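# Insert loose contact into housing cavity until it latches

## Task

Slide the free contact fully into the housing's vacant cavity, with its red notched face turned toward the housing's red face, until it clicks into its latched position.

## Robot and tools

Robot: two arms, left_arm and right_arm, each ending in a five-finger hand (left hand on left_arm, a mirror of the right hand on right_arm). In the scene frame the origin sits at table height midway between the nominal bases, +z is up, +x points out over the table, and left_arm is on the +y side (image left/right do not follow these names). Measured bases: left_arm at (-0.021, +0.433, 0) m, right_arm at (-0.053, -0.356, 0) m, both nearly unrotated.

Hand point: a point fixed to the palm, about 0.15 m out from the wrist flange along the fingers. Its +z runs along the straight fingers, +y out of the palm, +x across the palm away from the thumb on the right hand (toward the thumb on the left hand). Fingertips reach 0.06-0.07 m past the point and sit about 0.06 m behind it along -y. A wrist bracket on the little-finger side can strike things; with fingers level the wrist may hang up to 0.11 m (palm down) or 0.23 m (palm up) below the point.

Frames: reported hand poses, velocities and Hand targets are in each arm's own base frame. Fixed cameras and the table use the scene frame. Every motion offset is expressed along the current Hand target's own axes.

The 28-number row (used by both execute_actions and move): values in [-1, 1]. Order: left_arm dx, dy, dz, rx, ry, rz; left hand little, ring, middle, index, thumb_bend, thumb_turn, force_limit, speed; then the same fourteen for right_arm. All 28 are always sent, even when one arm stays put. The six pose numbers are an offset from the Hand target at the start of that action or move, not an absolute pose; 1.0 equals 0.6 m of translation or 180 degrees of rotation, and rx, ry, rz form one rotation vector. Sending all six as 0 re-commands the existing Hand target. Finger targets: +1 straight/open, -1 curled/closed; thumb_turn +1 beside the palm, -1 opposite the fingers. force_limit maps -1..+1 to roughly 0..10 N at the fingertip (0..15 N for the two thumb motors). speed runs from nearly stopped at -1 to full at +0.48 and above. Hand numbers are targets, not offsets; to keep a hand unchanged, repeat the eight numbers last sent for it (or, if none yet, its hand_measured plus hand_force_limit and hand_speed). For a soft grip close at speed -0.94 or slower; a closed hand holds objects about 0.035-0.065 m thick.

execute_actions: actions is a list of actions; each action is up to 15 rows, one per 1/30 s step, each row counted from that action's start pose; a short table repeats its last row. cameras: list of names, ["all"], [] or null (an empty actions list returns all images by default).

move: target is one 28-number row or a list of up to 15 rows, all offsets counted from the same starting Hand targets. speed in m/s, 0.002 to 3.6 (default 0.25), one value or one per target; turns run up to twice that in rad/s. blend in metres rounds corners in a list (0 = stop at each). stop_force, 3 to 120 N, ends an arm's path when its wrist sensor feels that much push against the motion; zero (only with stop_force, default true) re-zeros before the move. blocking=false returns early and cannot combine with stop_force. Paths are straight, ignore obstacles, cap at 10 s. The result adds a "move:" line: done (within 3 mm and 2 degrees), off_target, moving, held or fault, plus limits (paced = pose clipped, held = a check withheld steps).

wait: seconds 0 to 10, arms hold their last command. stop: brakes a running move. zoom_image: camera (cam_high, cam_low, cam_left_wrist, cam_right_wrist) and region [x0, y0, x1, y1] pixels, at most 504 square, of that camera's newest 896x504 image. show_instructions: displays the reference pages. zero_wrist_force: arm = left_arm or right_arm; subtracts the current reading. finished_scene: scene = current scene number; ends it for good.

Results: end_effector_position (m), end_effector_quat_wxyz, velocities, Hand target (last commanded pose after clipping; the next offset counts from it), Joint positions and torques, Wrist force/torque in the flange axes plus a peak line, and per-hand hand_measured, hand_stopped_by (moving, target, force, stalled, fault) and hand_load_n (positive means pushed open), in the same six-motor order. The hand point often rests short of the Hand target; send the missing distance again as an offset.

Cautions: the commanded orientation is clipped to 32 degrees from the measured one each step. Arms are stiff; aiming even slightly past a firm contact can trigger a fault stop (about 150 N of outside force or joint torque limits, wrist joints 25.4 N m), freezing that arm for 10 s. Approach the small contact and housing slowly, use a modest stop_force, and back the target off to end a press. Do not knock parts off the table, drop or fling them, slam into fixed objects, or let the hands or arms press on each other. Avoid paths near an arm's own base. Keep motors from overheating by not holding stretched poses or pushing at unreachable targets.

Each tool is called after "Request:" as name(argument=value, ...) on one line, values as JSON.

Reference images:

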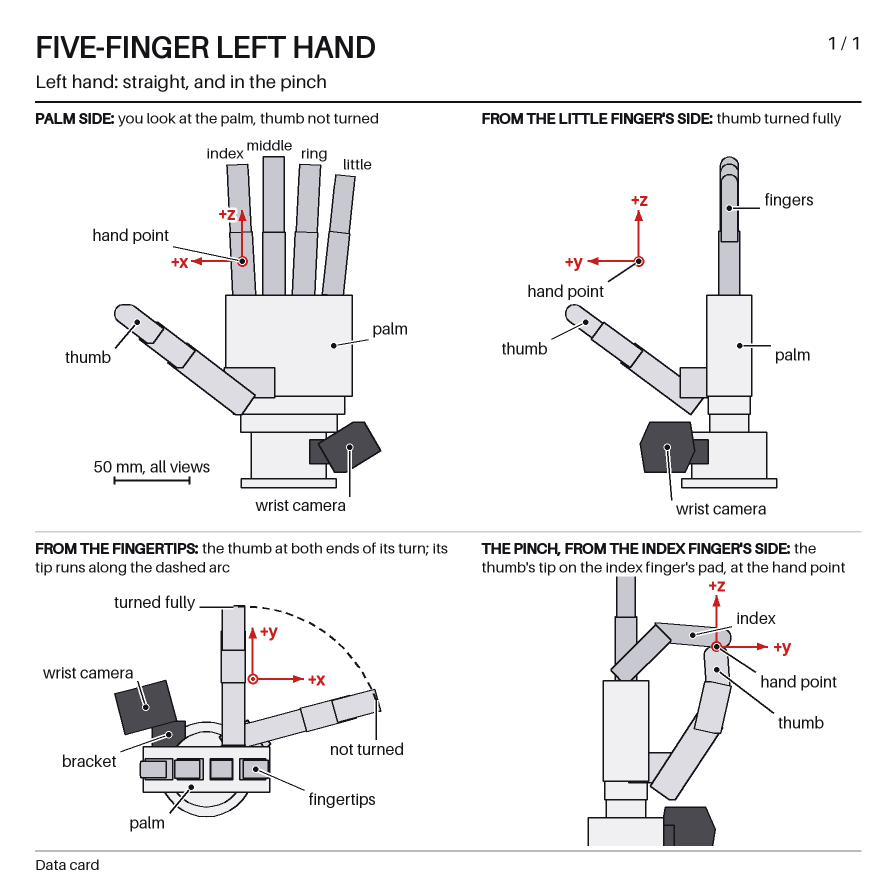

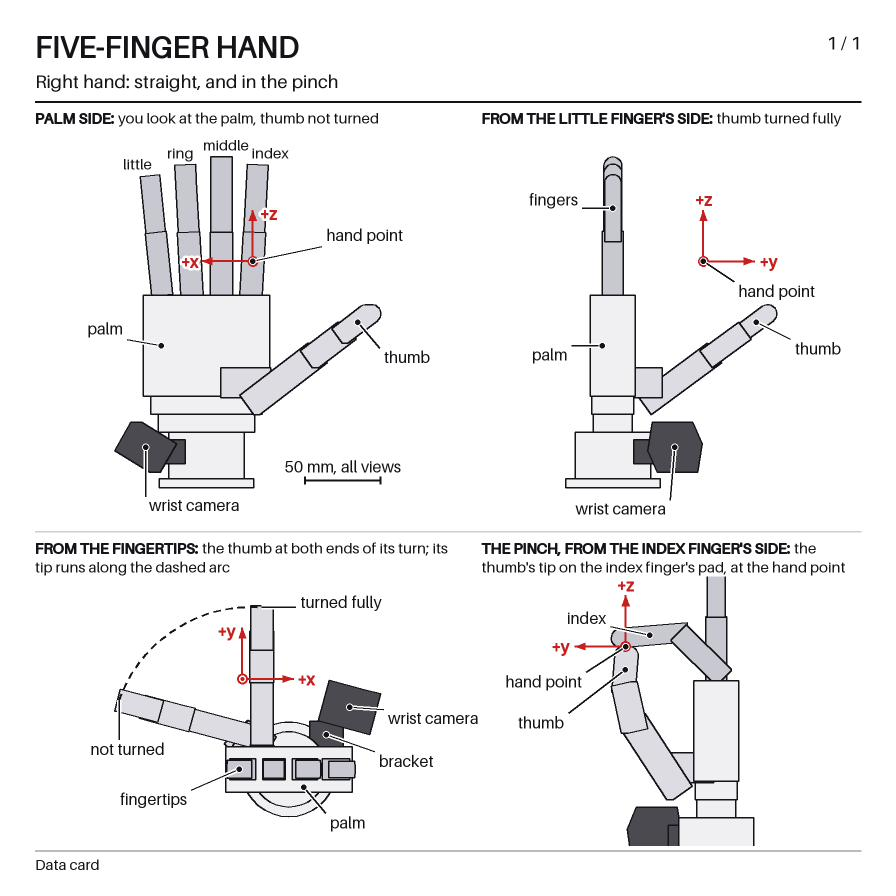

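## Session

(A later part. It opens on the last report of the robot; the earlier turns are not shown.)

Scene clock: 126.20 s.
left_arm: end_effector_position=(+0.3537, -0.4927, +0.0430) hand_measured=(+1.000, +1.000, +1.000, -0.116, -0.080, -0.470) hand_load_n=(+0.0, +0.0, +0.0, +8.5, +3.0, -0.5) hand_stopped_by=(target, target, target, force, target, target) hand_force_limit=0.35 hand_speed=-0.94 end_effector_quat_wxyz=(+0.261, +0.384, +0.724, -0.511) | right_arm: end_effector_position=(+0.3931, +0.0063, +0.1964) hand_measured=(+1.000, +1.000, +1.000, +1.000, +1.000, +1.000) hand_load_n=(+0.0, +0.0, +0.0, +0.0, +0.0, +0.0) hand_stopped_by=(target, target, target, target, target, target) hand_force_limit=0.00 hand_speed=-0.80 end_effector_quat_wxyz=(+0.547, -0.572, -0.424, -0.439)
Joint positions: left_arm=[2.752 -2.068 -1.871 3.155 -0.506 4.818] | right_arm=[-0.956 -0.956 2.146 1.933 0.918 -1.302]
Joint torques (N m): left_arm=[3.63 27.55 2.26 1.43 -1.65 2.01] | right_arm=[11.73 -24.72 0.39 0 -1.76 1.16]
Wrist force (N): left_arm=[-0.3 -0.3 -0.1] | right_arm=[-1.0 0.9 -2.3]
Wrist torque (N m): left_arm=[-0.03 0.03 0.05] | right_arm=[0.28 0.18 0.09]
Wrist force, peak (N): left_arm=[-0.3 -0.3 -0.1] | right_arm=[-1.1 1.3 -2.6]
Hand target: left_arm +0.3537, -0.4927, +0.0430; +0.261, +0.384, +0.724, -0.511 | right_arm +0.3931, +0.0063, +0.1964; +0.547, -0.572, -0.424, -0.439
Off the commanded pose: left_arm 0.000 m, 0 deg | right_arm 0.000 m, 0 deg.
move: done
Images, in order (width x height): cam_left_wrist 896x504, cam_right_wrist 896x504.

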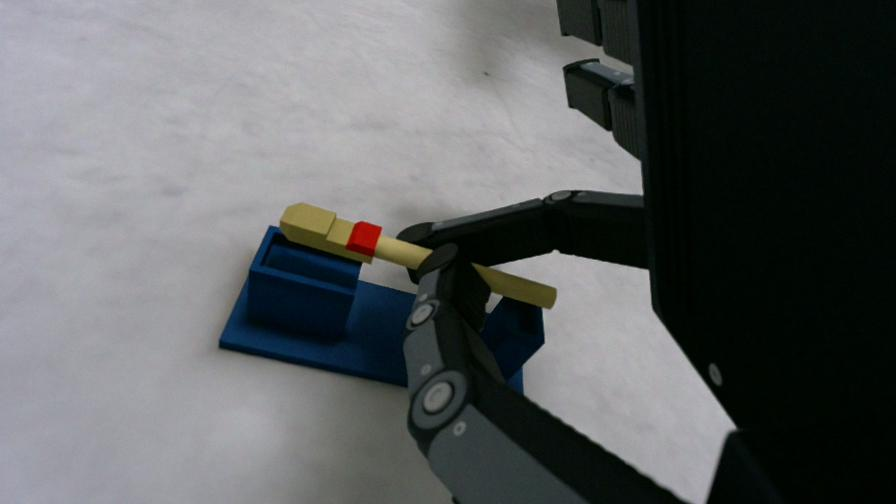

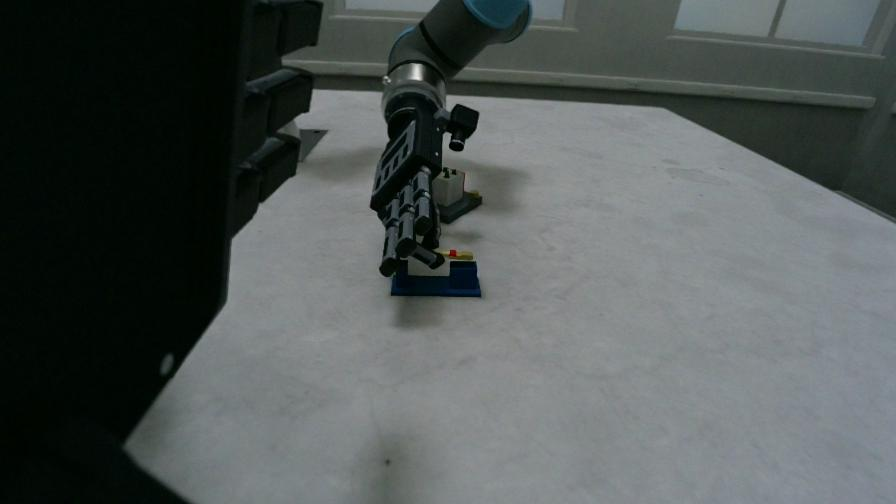

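Request:
move(target=[[-0.1283,-0.0898,-0.057,0,0,0,1,1,1,-0.6,-0.08,-0.47,0.35,-0.94,0,0,0,0,0,0,1,1,1,1,1,1,0,-0.8],[-0.0665,-0.0357,-0.3885,0.0457,-0.2554,-0.5056,1,1,1,-0.6,-0.08,-0.47,0.35,-0.94,0.0412,0.1212,0.4268,0.1041,-0.0415,-0.0038,1,1,1,1,1,1,0,-0.8]], speed=0.2, blend=0.03, cameras=["all"])

Scene clock: 141.10 s.
left_arm: end_effector_position=(+0.3621, -0.2891, +0.1650) hand_measured=(+1.000, +1.000, +1.000, -0.116, -0.080, -0.470) hand_load_n=(+0.0, -0.5, +0.0, +8.5, +3.0, -0.5) hand_stopped_by=(target, target, target, force, target, target) hand_force_limit=0.35 hand_speed=-0.94 end_effector_quat_wxyz=(-0.039, +0.423, -0.597, +0.681) | right_arm: end_effector_position=(+0.4795, +0.2593, +0.1980) hand_measured=(+1.000, +1.000, +1.000, +1.000, +1.000, +1.000) hand_load_n=(+0.0, +0.0, +0.0, +0.0, +0.0, +0.0) hand_stopped_by=(target, target, target, target, target, target) hand_force_limit=0.00 hand_speed=-0.80 end_effector_quat_wxyz=(+0.602, -0.500, -0.528, -0.329)
Joint positions: left_arm=[3.448 -1.473 -2.43 3.711 -0.374 2.761] | right_arm=[-0.249 -0.853 1.826 2.06 0.563 -1.22]
Joint torques (N m): left_arm=[-8.5 1.94 25.57 2.4 2.81 1.11] | right_arm=[-11.91 -48.72 -6.96 -1.36 1.29 -1.61]
Wrist force (N): left_arm=[-0.8 1.6 0.6] | right_arm=[-1.3 0.8 -2.9]
Wrist torque (N m): left_arm=[0.22 0.26 -0.19] | right_arm=[0.29 0.21 -0.11]
Wrist force, peak (N): left_arm=[-0.8 1.8 0.8] | right_arm=[-1.4 1.2 -2.8]
Hand target: left_arm +0.3621, -0.2891, +0.1650; -0.039, +0.423, -0.597, +0.681 | right_arm +0.4795, +0.2593, +0.1980; +0.602, -0.500, -0.528, -0.329
Off the commanded pose: left_arm 0.000 m, 0 deg | right_arm 0.000 m, 0 deg.
move: done

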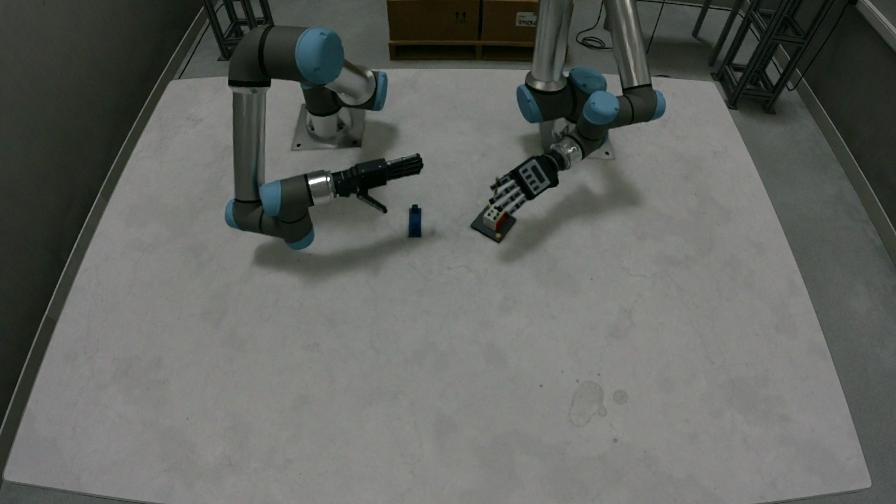

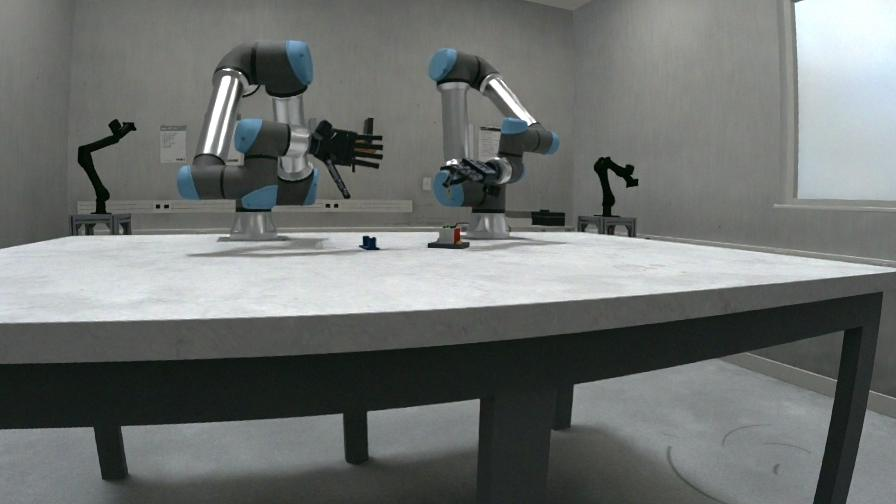

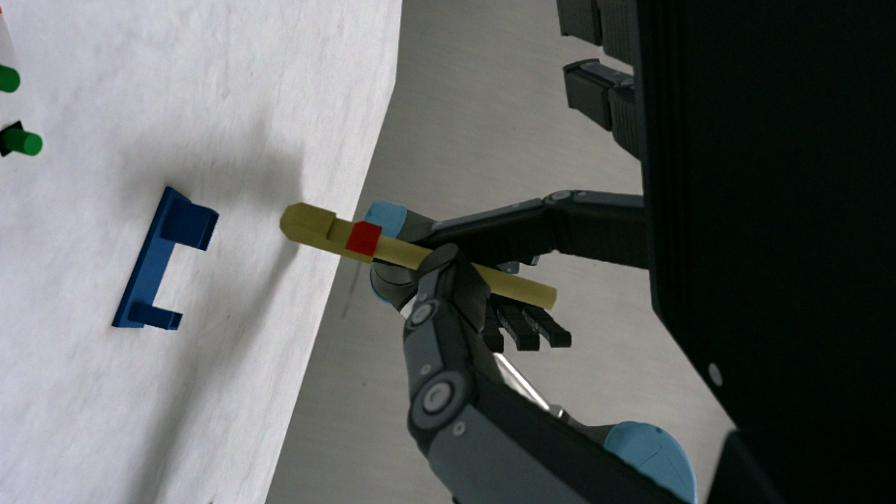

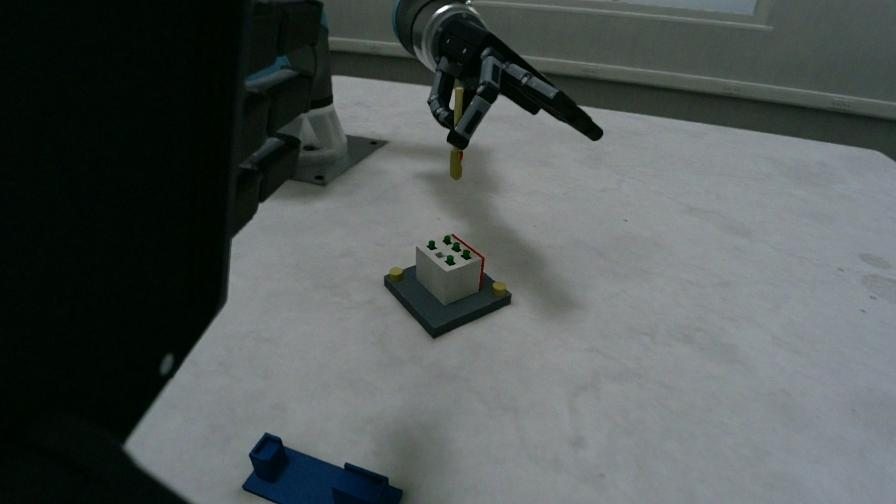

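Request:
zoom_image(camera="cam_right_wrist", region=[370, 60, 530, 340])

Request:
zoom_image(camera="cam_right_wrist", region=[400, 225, 500, 305])

Request:
zoom_image(camera="cam_left_wrist", region=[0, 0, 300, 300])

Request:
zoom_image(camera="cam_left_wrist", region=[270, 150, 580, 350])

Scaled by 1.800.

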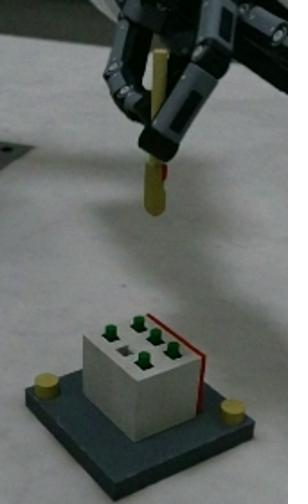

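Scaled by 5.040.

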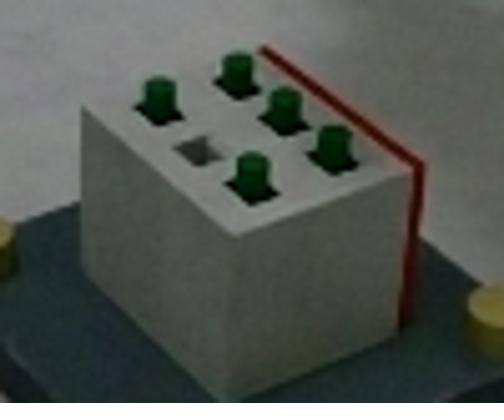

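Scaled by 1.680.

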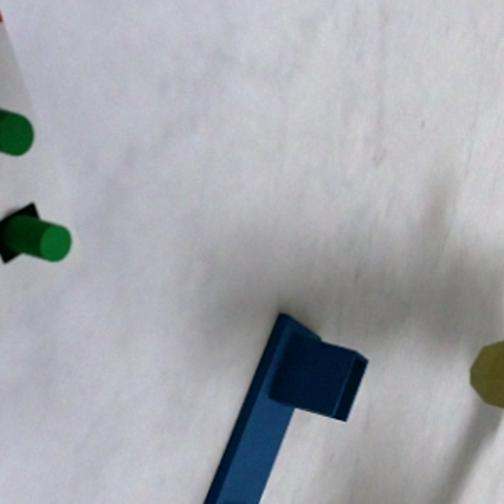

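Scaled by 1.626.

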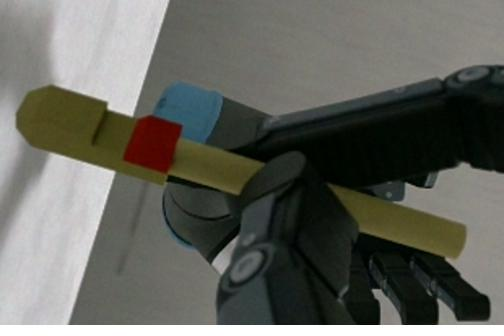

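Request:
zoom_image(camera="cam_low", region=[420, 160, 490, 256])

Request:
zoom_image(camera="cam_high", region=[460, 170, 530, 250])

Scaled by 5.250.

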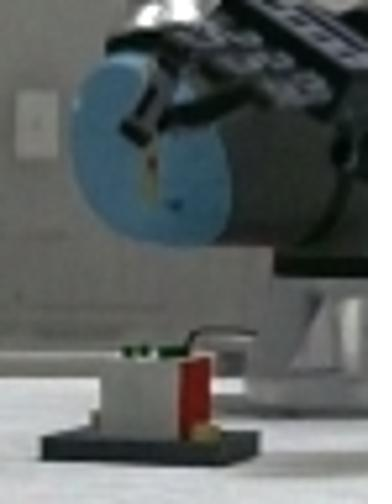

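Scaled by 6.300.

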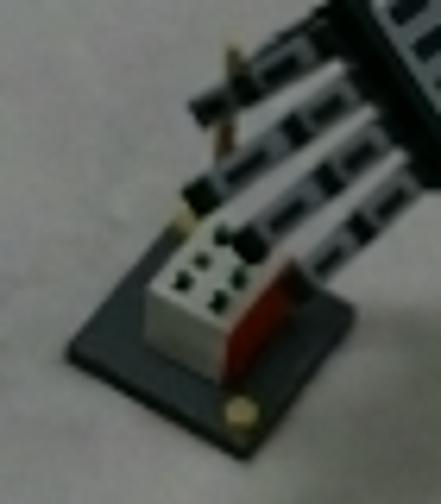

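Request:
move(target=[-0.0278,0.071,0.0043,0,0,0,1,1,1,-0.6,-0.08,-0.47,0.35,-0.94,0,0,0,0,0,0,1,1,1,1,1,1,0,-0.8], speed=0.1, cameras=["all"])

Request:
zoom_image(camera="cam_right_wrist", region=[390, 130, 510, 310])

Request:
zoom_image(camera="cam_left_wrist", region=[0, 20, 420, 350])

Request:
zoom_image(camera="cam_low", region=[420, 190, 490, 256])

Request:
zoom_image(camera="cam_high", region=[460, 170, 530, 250])

Scene clock: 147.50 s.
left_arm: end_effector_position=(+0.3551, -0.2940, +0.1199) hand_measured=(+1.000, +1.000, +1.000, -0.116, -0.080, -0.470) hand_load_n=(+0.0, +0.0, +0.0, +8.5, +3.0, -0.5) hand_stopped_by=(target, target, target, force, target, target) hand_force_limit=0.35 hand_speed=-0.94 end_effector_quat_wxyz=(-0.039, +0.423, -0.597, +0.681) | right_arm: end_effector_position=(+0.4795, +0.2593, +0.1980) hand_measured=(+1.000, +1.000, +1.000, +1.000, +1.000, +1.000) hand_load_n=(+0.0, +0.0, +0.0, +0.0, +0.0, +0.0) hand_stopped_by=(target, target, target, target, target, target) hand_force_limit=0.00 hand_speed=-0.80 end_effector_quat_wxyz=(+0.602, -0.500, -0.528, -0.329)
Joint positions: left_arm=[3.436 -1.583 -2.502 3.898 -0.386 2.755] | right_arm=[-0.249 -0.853 1.826 2.06 0.563 -1.22]
Joint torques (N m): left_arm=[8.81 9.23 20.99 0.02 2.27 2.13] | right_arm=[-12.93 -47.98 -4.66 -1.22 1.26 -1.62]
Wrist force (N): left_arm=[-0.6 1.5 0.5] | right_arm=[-1.5 0.7 -2.5]
Wrist torque (N m): left_arm=[0.21 0.23 -0.01] | right_arm=[0.26 0.23 -0.10]
Wrist force, peak (N): left_arm=[-0.7 2.7 0.6] | right_arm=[-1.4 0.6 -2.9]
Hand target: left_arm +0.3552, -0.2940, +0.1199; -0.039, +0.423, -0.597, +0.681 | right_arm +0.4795, +0.2593, +0.1980; +0.602, -0.500, -0.528, -0.329
Off the commanded pose: left_arm 0.000 m, 0 deg | right_arm 0.000 m, 0 deg.
move: done

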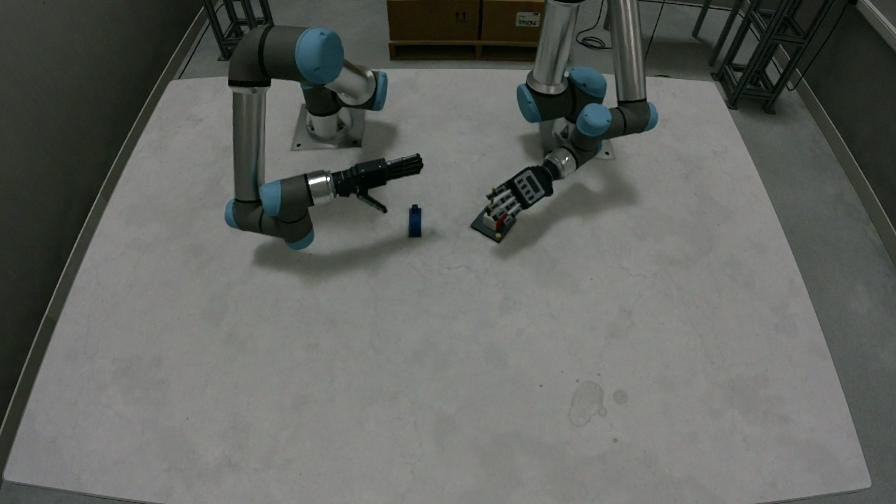

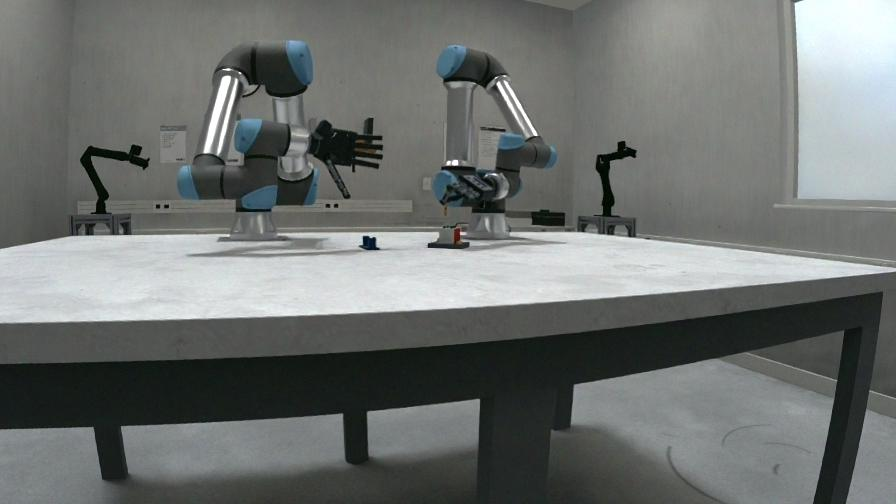

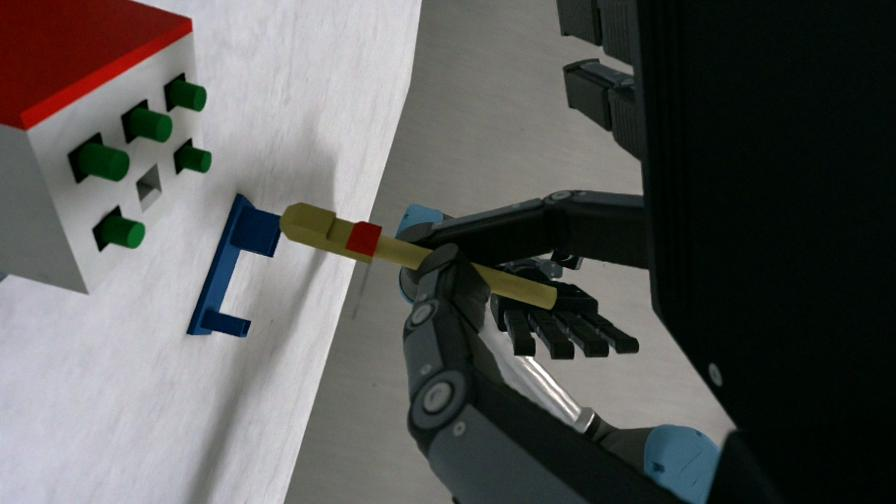

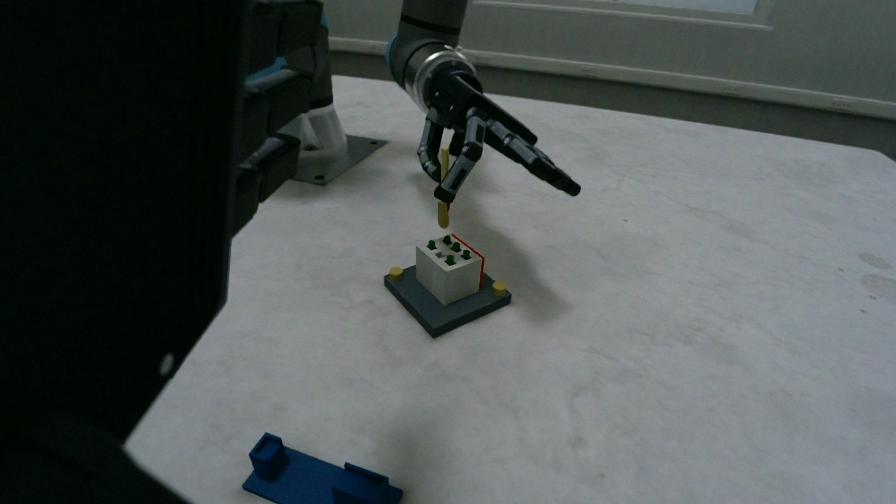

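Scaled by 2.800.

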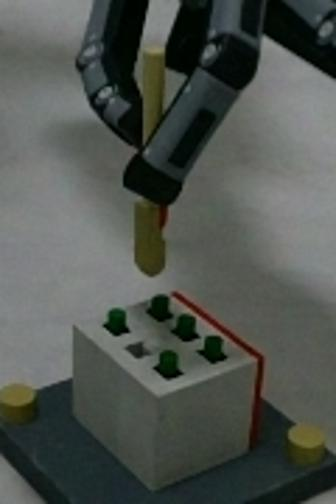

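Scaled by 1.200.

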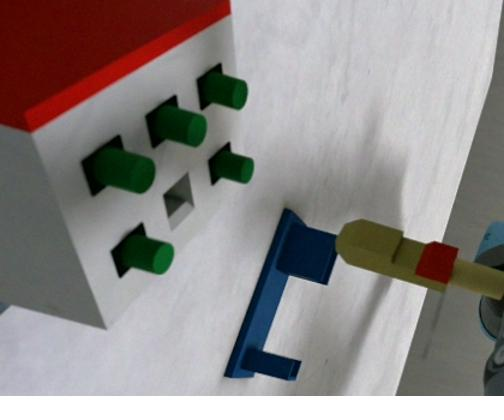

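Scaled by 7.200.

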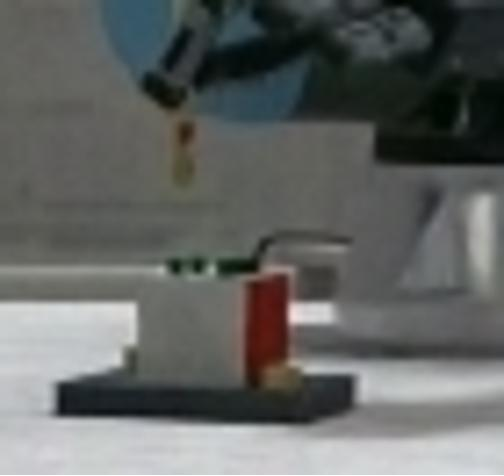

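Scaled by 6.300.

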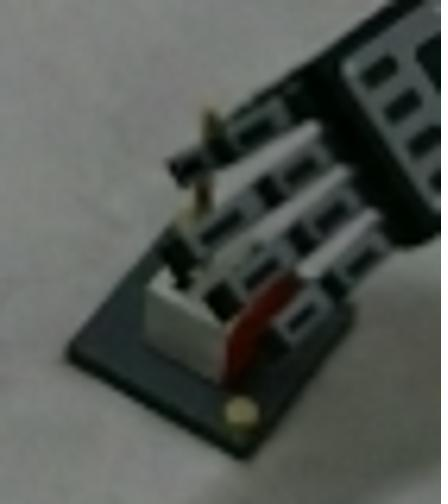

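Request:
zoom_image(camera="cam_left_wrist", region=[0, 100, 160, 310])

Request:
zoom_image(camera="cam_left_wrist", region=[60, 60, 220, 260])

Request:
zoom_image(camera="cam_left_wrist", region=[270, 180, 450, 300])

Request:
zoom_image(camera="cam_right_wrist", region=[410, 140, 500, 310])

Scaled by 2.400.

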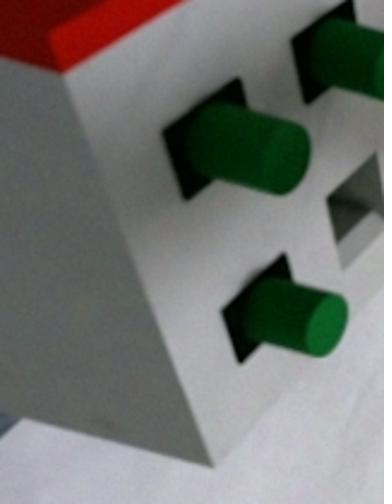

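Scaled by 2.520.

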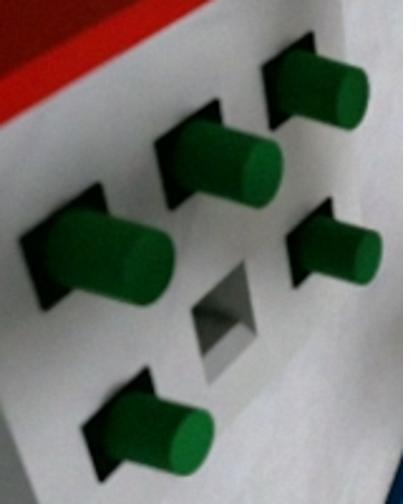

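Scaled by 2.800.

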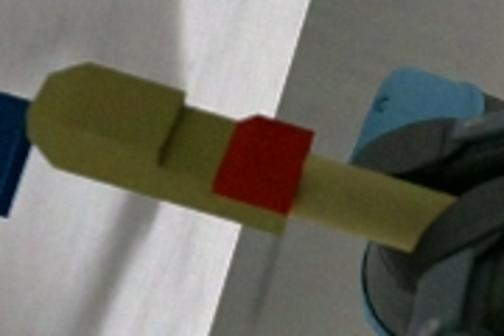

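Scaled by 2.965.

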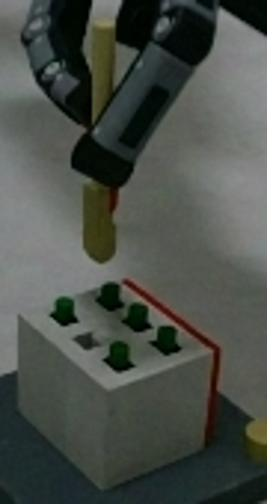

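Request:
move(target=[0,0,0,0,0,0,1,1,1,-0.6,-0.08,-0.47,0.35,-0.94,0.0348,0.2052,0.1382,0.2111,-0.0634,-0.0154,1,1,1,1,1,1,0,-0.8], speed=0.2, cameras=["cam_right_wrist"])

Request:
zoom_image(camera="cam_right_wrist", region=[380, 120, 540, 340])

Scene clock: 157.93 s.
left_arm: end_effector_position=(+0.3552, -0.2940, +0.1199) hand_measured=(+1.000, +1.000, +1.000, -0.116, -0.080, -0.470) hand_load_n=(+0.0, +0.0, +0.0, +8.5, +3.0, -0.5) hand_stopped_by=(target, target, target, force, target, target) hand_force_limit=0.35 hand_speed=-0.94 end_effector_quat_wxyz=(-0.039, +0.423, -0.597, +0.681) | right_arm: end_effector_position=(+0.5727, +0.3756, +0.1820) hand_measured=(+1.000, +1.000, +1.000, +1.000, +1.000, +1.000) hand_load_n=(+0.0, +0.0, +0.0, +0.0, +0.0, +0.0) hand_stopped_by=(target, target, target, target, target, target) hand_force_limit=0.00 hand_speed=-0.80 end_effector_quat_wxyz=(+0.669, -0.295, -0.674, -0.104) end_effector_velocity=(+0.001, +0.000, +0.000) end_effector_angular_velocity=(-0.001, -0.002, +0.000)
Joint positions: left_arm=[3.436 -1.583 -2.502 3.898 -0.386 2.755] | right_arm=[0.09 -0.278 0.618 2.698 0.918 -1.249]
Joint velocities: left_arm=[within noise] | right_arm=[0 0.002 -0.005 0 0 0.001]
Joint torques (N m): left_arm=[12.3 5.67 21.25 -1.73 2.79 2.05] | right_arm=[-14.45 -53.8 -25.05 3.12 -1.14 1.33]
Wrist force (N): left_arm=[-0.5 1.6 0.6] | right_arm=[-1.2 0.8 -2.4]
Wrist torque (N m): left_arm=[0.23 0.22 -0.05] | right_arm=[0.29 0.20 -0.07]
Wrist force, peak (N): left_arm=[-0.7 1.8 0.8] | right_arm=[-1.2 1.8 -2.8]
Hand target: left_arm +0.3552, -0.2940, +0.1199; -0.039, +0.423, -0.597, +0.681 | right_arm +0.5728, +0.3755, +0.1820; +0.669, -0.295, -0.674, -0.104
Off the commanded pose: left_arm 0.000 m, 0 deg | right_arm 0.000 m, 0 deg.
move: done
Images, in order (width x height): cam_right_wrist 896x504.

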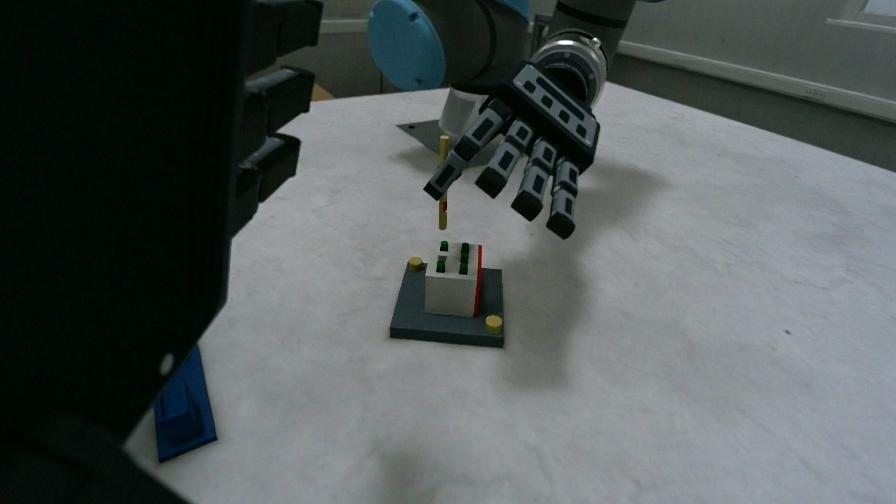

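Scaled by 2.291.

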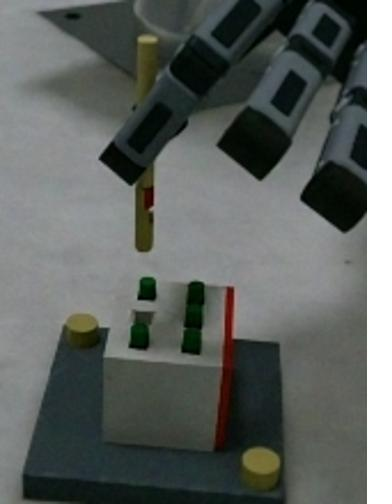

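Request:
zoom_image(camera="cam_right_wrist", region=[410, 130, 490, 330])

Request:
zoom_image(camera="cam_right_wrist", region=[420, 190, 490, 290])

Scaled by 2.520.

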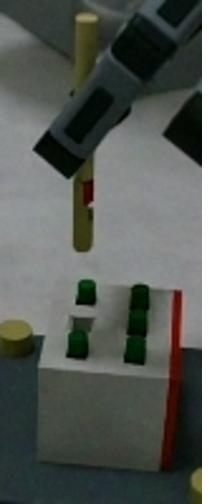

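Scaled by 5.040.

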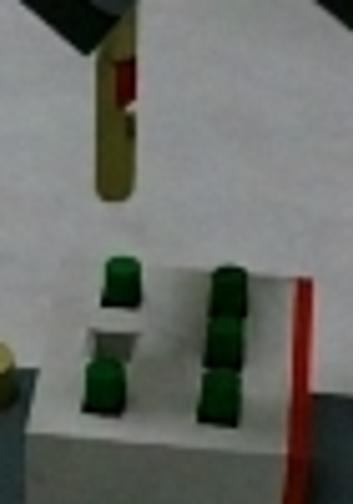

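Request:
zoom_image(camera="cam_right_wrist", region=[415, 235, 495, 325])

Request:
zoom_image(camera="cam_right_wrist", region=[415, 130, 475, 235])

Scaled by 5.600.

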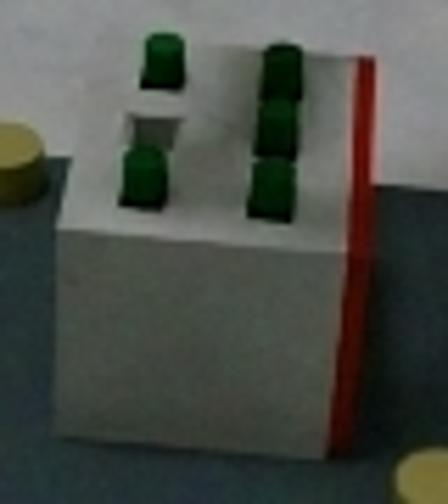

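Scaled by 4.800.

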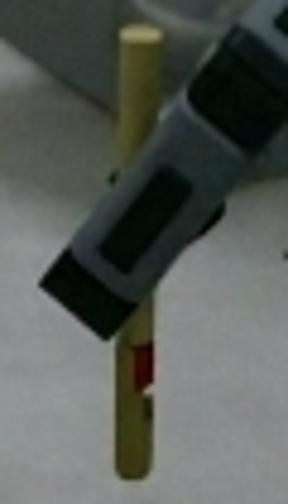

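Request:
zoom_image(camera="cam_right_wrist", region=[430, 190, 465, 235])

Request:
zoom_image(camera="cam_left_wrist", region=[270, 190, 390, 280])

Scaled by 11.200.

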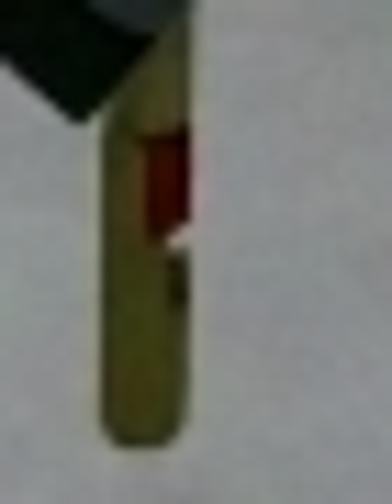

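This scene's latest camera images include none from cam_left_wrist. They are from: cam_right_wrist. cam_left_wrist's image comes with the result of a call that names it in "cameras".

Request:
move(target=[-0.0207,0.0306,-0.0022,-0.0034,0.0117,-0.0081,1,1,1,-0.6,-0.08,-0.47,0.35,-0.94,0,0,0,0,0,0,1,1,1,1,1,1,0,-0.8], speed=0.06, cameras=["cam_right_wrist","cam_left_wrist"])

Request:
zoom_image(camera="cam_right_wrist", region=[415, 205, 485, 305])

Request:
zoom_image(camera="cam_left_wrist", region=[120, 80, 400, 300])

Request:
zoom_image(camera="cam_left_wrist", region=[270, 180, 450, 300])

Scene clock: 174.83 s.
left_arm: end_effector_position=(+0.3540, -0.2912, +0.0980) hand_measured=(+1.000, +1.000, +1.000, -0.116, -0.080, -0.470) hand_load_n=(+0.0, +0.0, +0.0, +8.5, +3.0, -1.0) hand_stopped_by=(target, target, target, force, target, target) hand_force_limit=0.35 hand_speed=-0.94 end_effector_quat_wxyz=(-0.017, +0.418, -0.595, +0.686) | right_arm: end_effector_position=(+0.5728, +0.3755, +0.1820) hand_measured=(+1.000, +1.000, +1.000, +1.000, +1.000, +1.000) hand_load_n=(+0.0, +0.0, +0.0, +0.0, +0.0, +0.0) hand_stopped_by=(target, target, target, target, target, target) hand_force_limit=0.00 hand_speed=-0.80 end_effector_quat_wxyz=(+0.669, -0.295, -0.674, -0.104)
Joint positions: left_arm=[3.459 -1.685 -2.512 4.011 -0.326 2.73] | right_arm=[0.089 -0.278 0.618 2.698 0.918 -1.249]
Joint torques (N m): left_arm=[-12.1 13.76 2.69 -2.39 -2.09 1.77] | right_arm=[-13.02 -63.94 -10.81 0.71 -0.33 -1.05]
Wrist force (N): left_arm=[-0.7 1.7 0.7] | right_arm=[-1.3 0.7 -2.6]
Wrist torque (N m): left_arm=[0.24 0.25 -0.01] | right_arm=[0.27 0.21 -0.09]
Wrist force, peak (N): left_arm=[-1.0 2.0 0.6] | right_arm=[-1.1 0.9 -3.1]
Hand target: left_arm +0.3540, -0.2913, +0.0979; -0.017, +0.418, -0.595, +0.686 | right_arm +0.5728, +0.3755, +0.1820; +0.669, -0.295, -0.674, -0.104
Off the commanded pose: left_arm 0.000 m, 0 deg | right_arm 0.000 m, 0 deg.
move: done
Images, in order (width x height): cam_left_wrist 896x504, cam_right_wrist 896x504.

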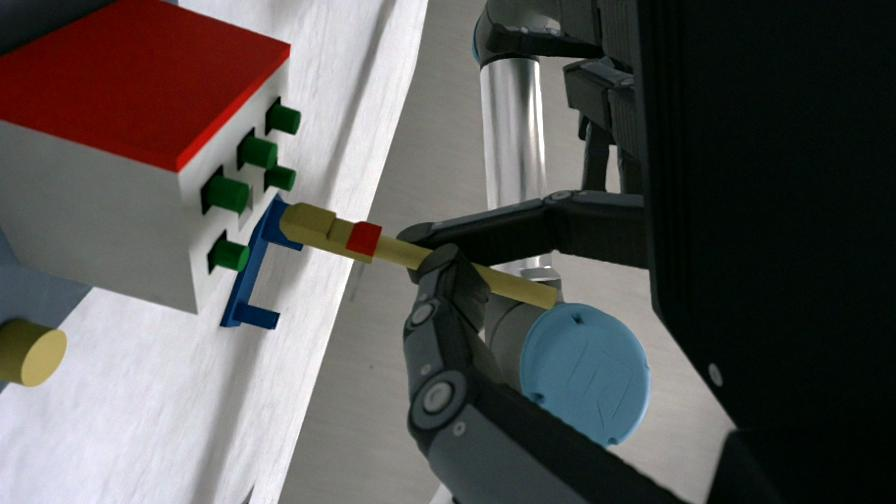

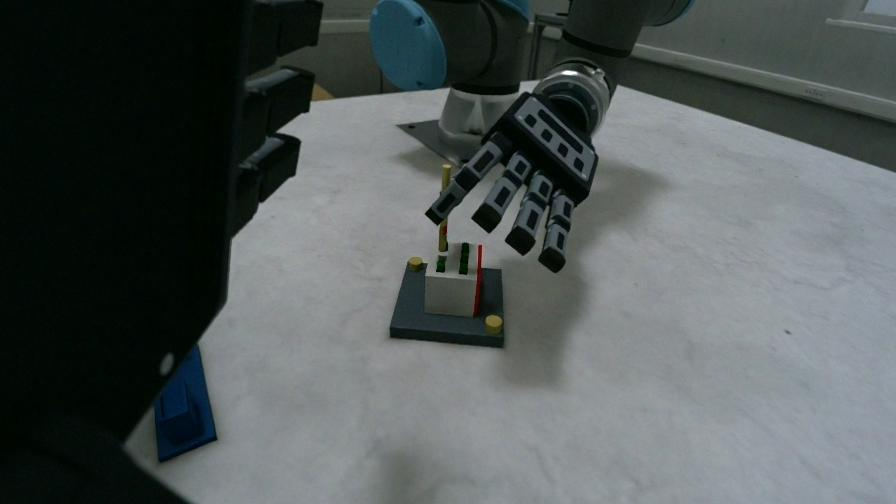

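Scaled by 5.040.

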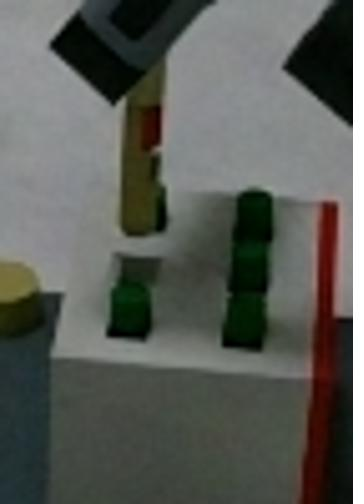

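Scaled by 1.800.

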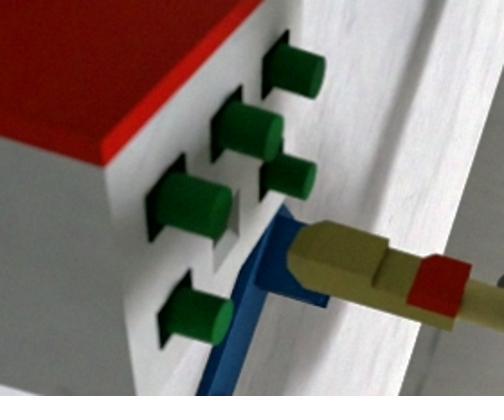

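Scaled by 2.800.

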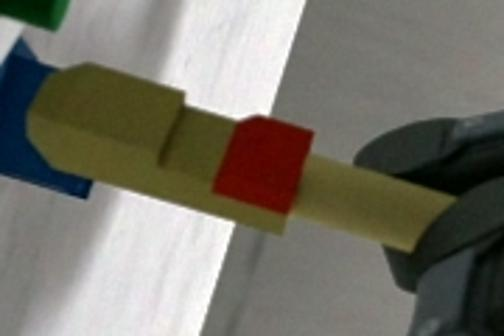

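Request:
move(target=[-0.0005,-0.0003,-0.0008,-0.0277,0.0415,0.0029,1,1,1,-0.6,-0.08,-0.47,0.35,-0.94,0,0,0,0,0,0,1,1,1,1,1,1,0,-0.8], speed=0.06, cameras=["cam_right_wrist","cam_left_wrist"])

Request:
zoom_image(camera="cam_right_wrist", region=[420, 205, 470, 275])

Request:
zoom_image(camera="cam_left_wrist", region=[120, 80, 400, 300])

Request:
zoom_image(camera="cam_left_wrist", region=[270, 190, 390, 280])

Scene clock: 183.87 s.
left_arm: end_effector_position=(+0.3540, -0.2906, +0.0980) hand_measured=(+1.000, +1.000, +1.000, -0.116, -0.080, -0.470) hand_load_n=(+0.0, -0.5, +0.0, +8.5, +3.0, -0.5) hand_stopped_by=(target, target, target, force, target, target) hand_force_limit=0.35 hand_speed=-0.94 end_effector_quat_wxyz=(-0.037, -0.370, +0.626, -0.685) | right_arm: end_effector_position=(+0.5728, +0.3755, +0.1820) hand_measured=(+1.000, +1.000, +1.000, +1.000, +1.000, +1.000) hand_load_n=(+0.0, +0.0, +0.0, +0.0, +0.0, +0.0) hand_stopped_by=(target, target, target, target, target, target) hand_force_limit=0.00 hand_speed=-0.80 end_effector_quat_wxyz=(+0.669, -0.295, -0.674, -0.104)
Joint positions: left_arm=[3.462 -1.802 -2.373 3.819 -0.17 2.906] | right_arm=[0.089 -0.278 0.618 2.698 0.918 -1.249]
Joint torques (N m): left_arm=[-8.92 28.45 -1.44 1.45 -2.11 -1.99] | right_arm=[-11.67 -68.86 -11.34 -0.43 -1.69 -1.17]
Wrist force (N): left_arm=[-0.8 1.7 0.6] | right_arm=[-1.3 0.9 -2.6]
Wrist torque (N m): left_arm=[0.23 0.31 -0.22] | right_arm=[0.30 0.20 -0.07]
Wrist force, peak (N): left_arm=[-0.8 1.8 0.8] | right_arm=[-1.4 1.3 -2.8]
Hand target: left_arm +0.3540, -0.2907, +0.0980; -0.037, -0.370, +0.626, -0.685 | right_arm +0.5728, +0.3755, +0.1820; +0.669, -0.295, -0.674, -0.104
Off the commanded pose: left_arm 0.000 m, 0 deg | right_arm 0.000 m, 0 deg.
move: done
Images, in order (width x height): cam_left_wrist 896x504, cam_right_wrist 896x504.

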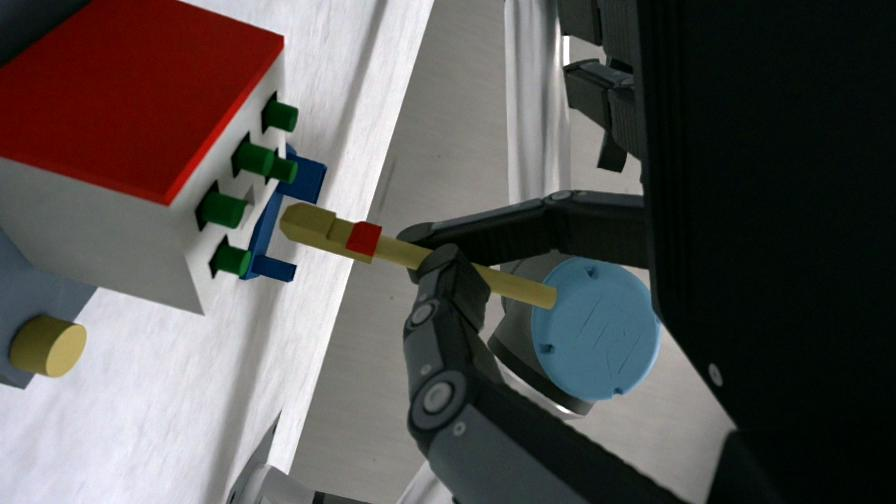

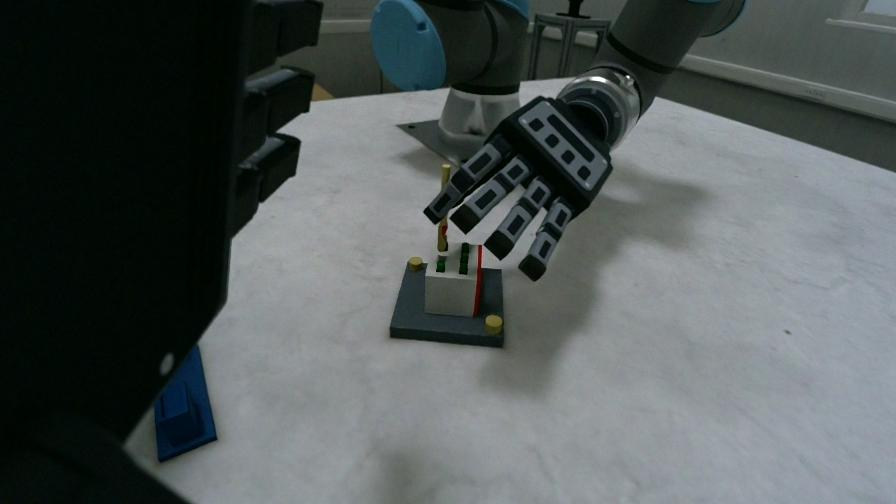

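Scaled by 7.200.

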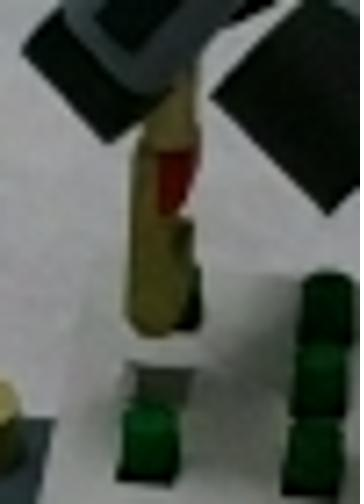

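Scaled by 1.800.

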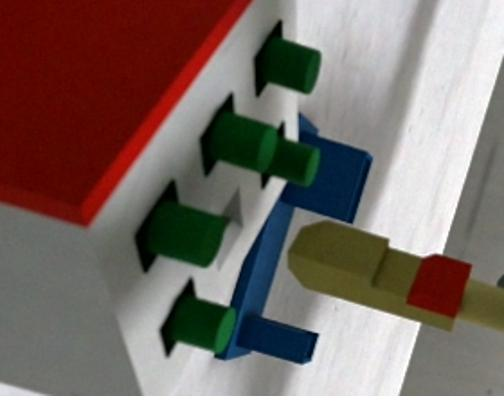

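Scaled by 4.200.

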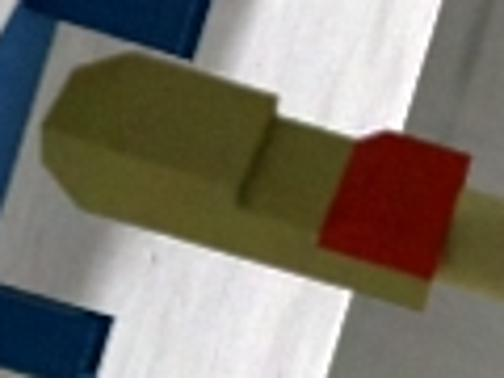

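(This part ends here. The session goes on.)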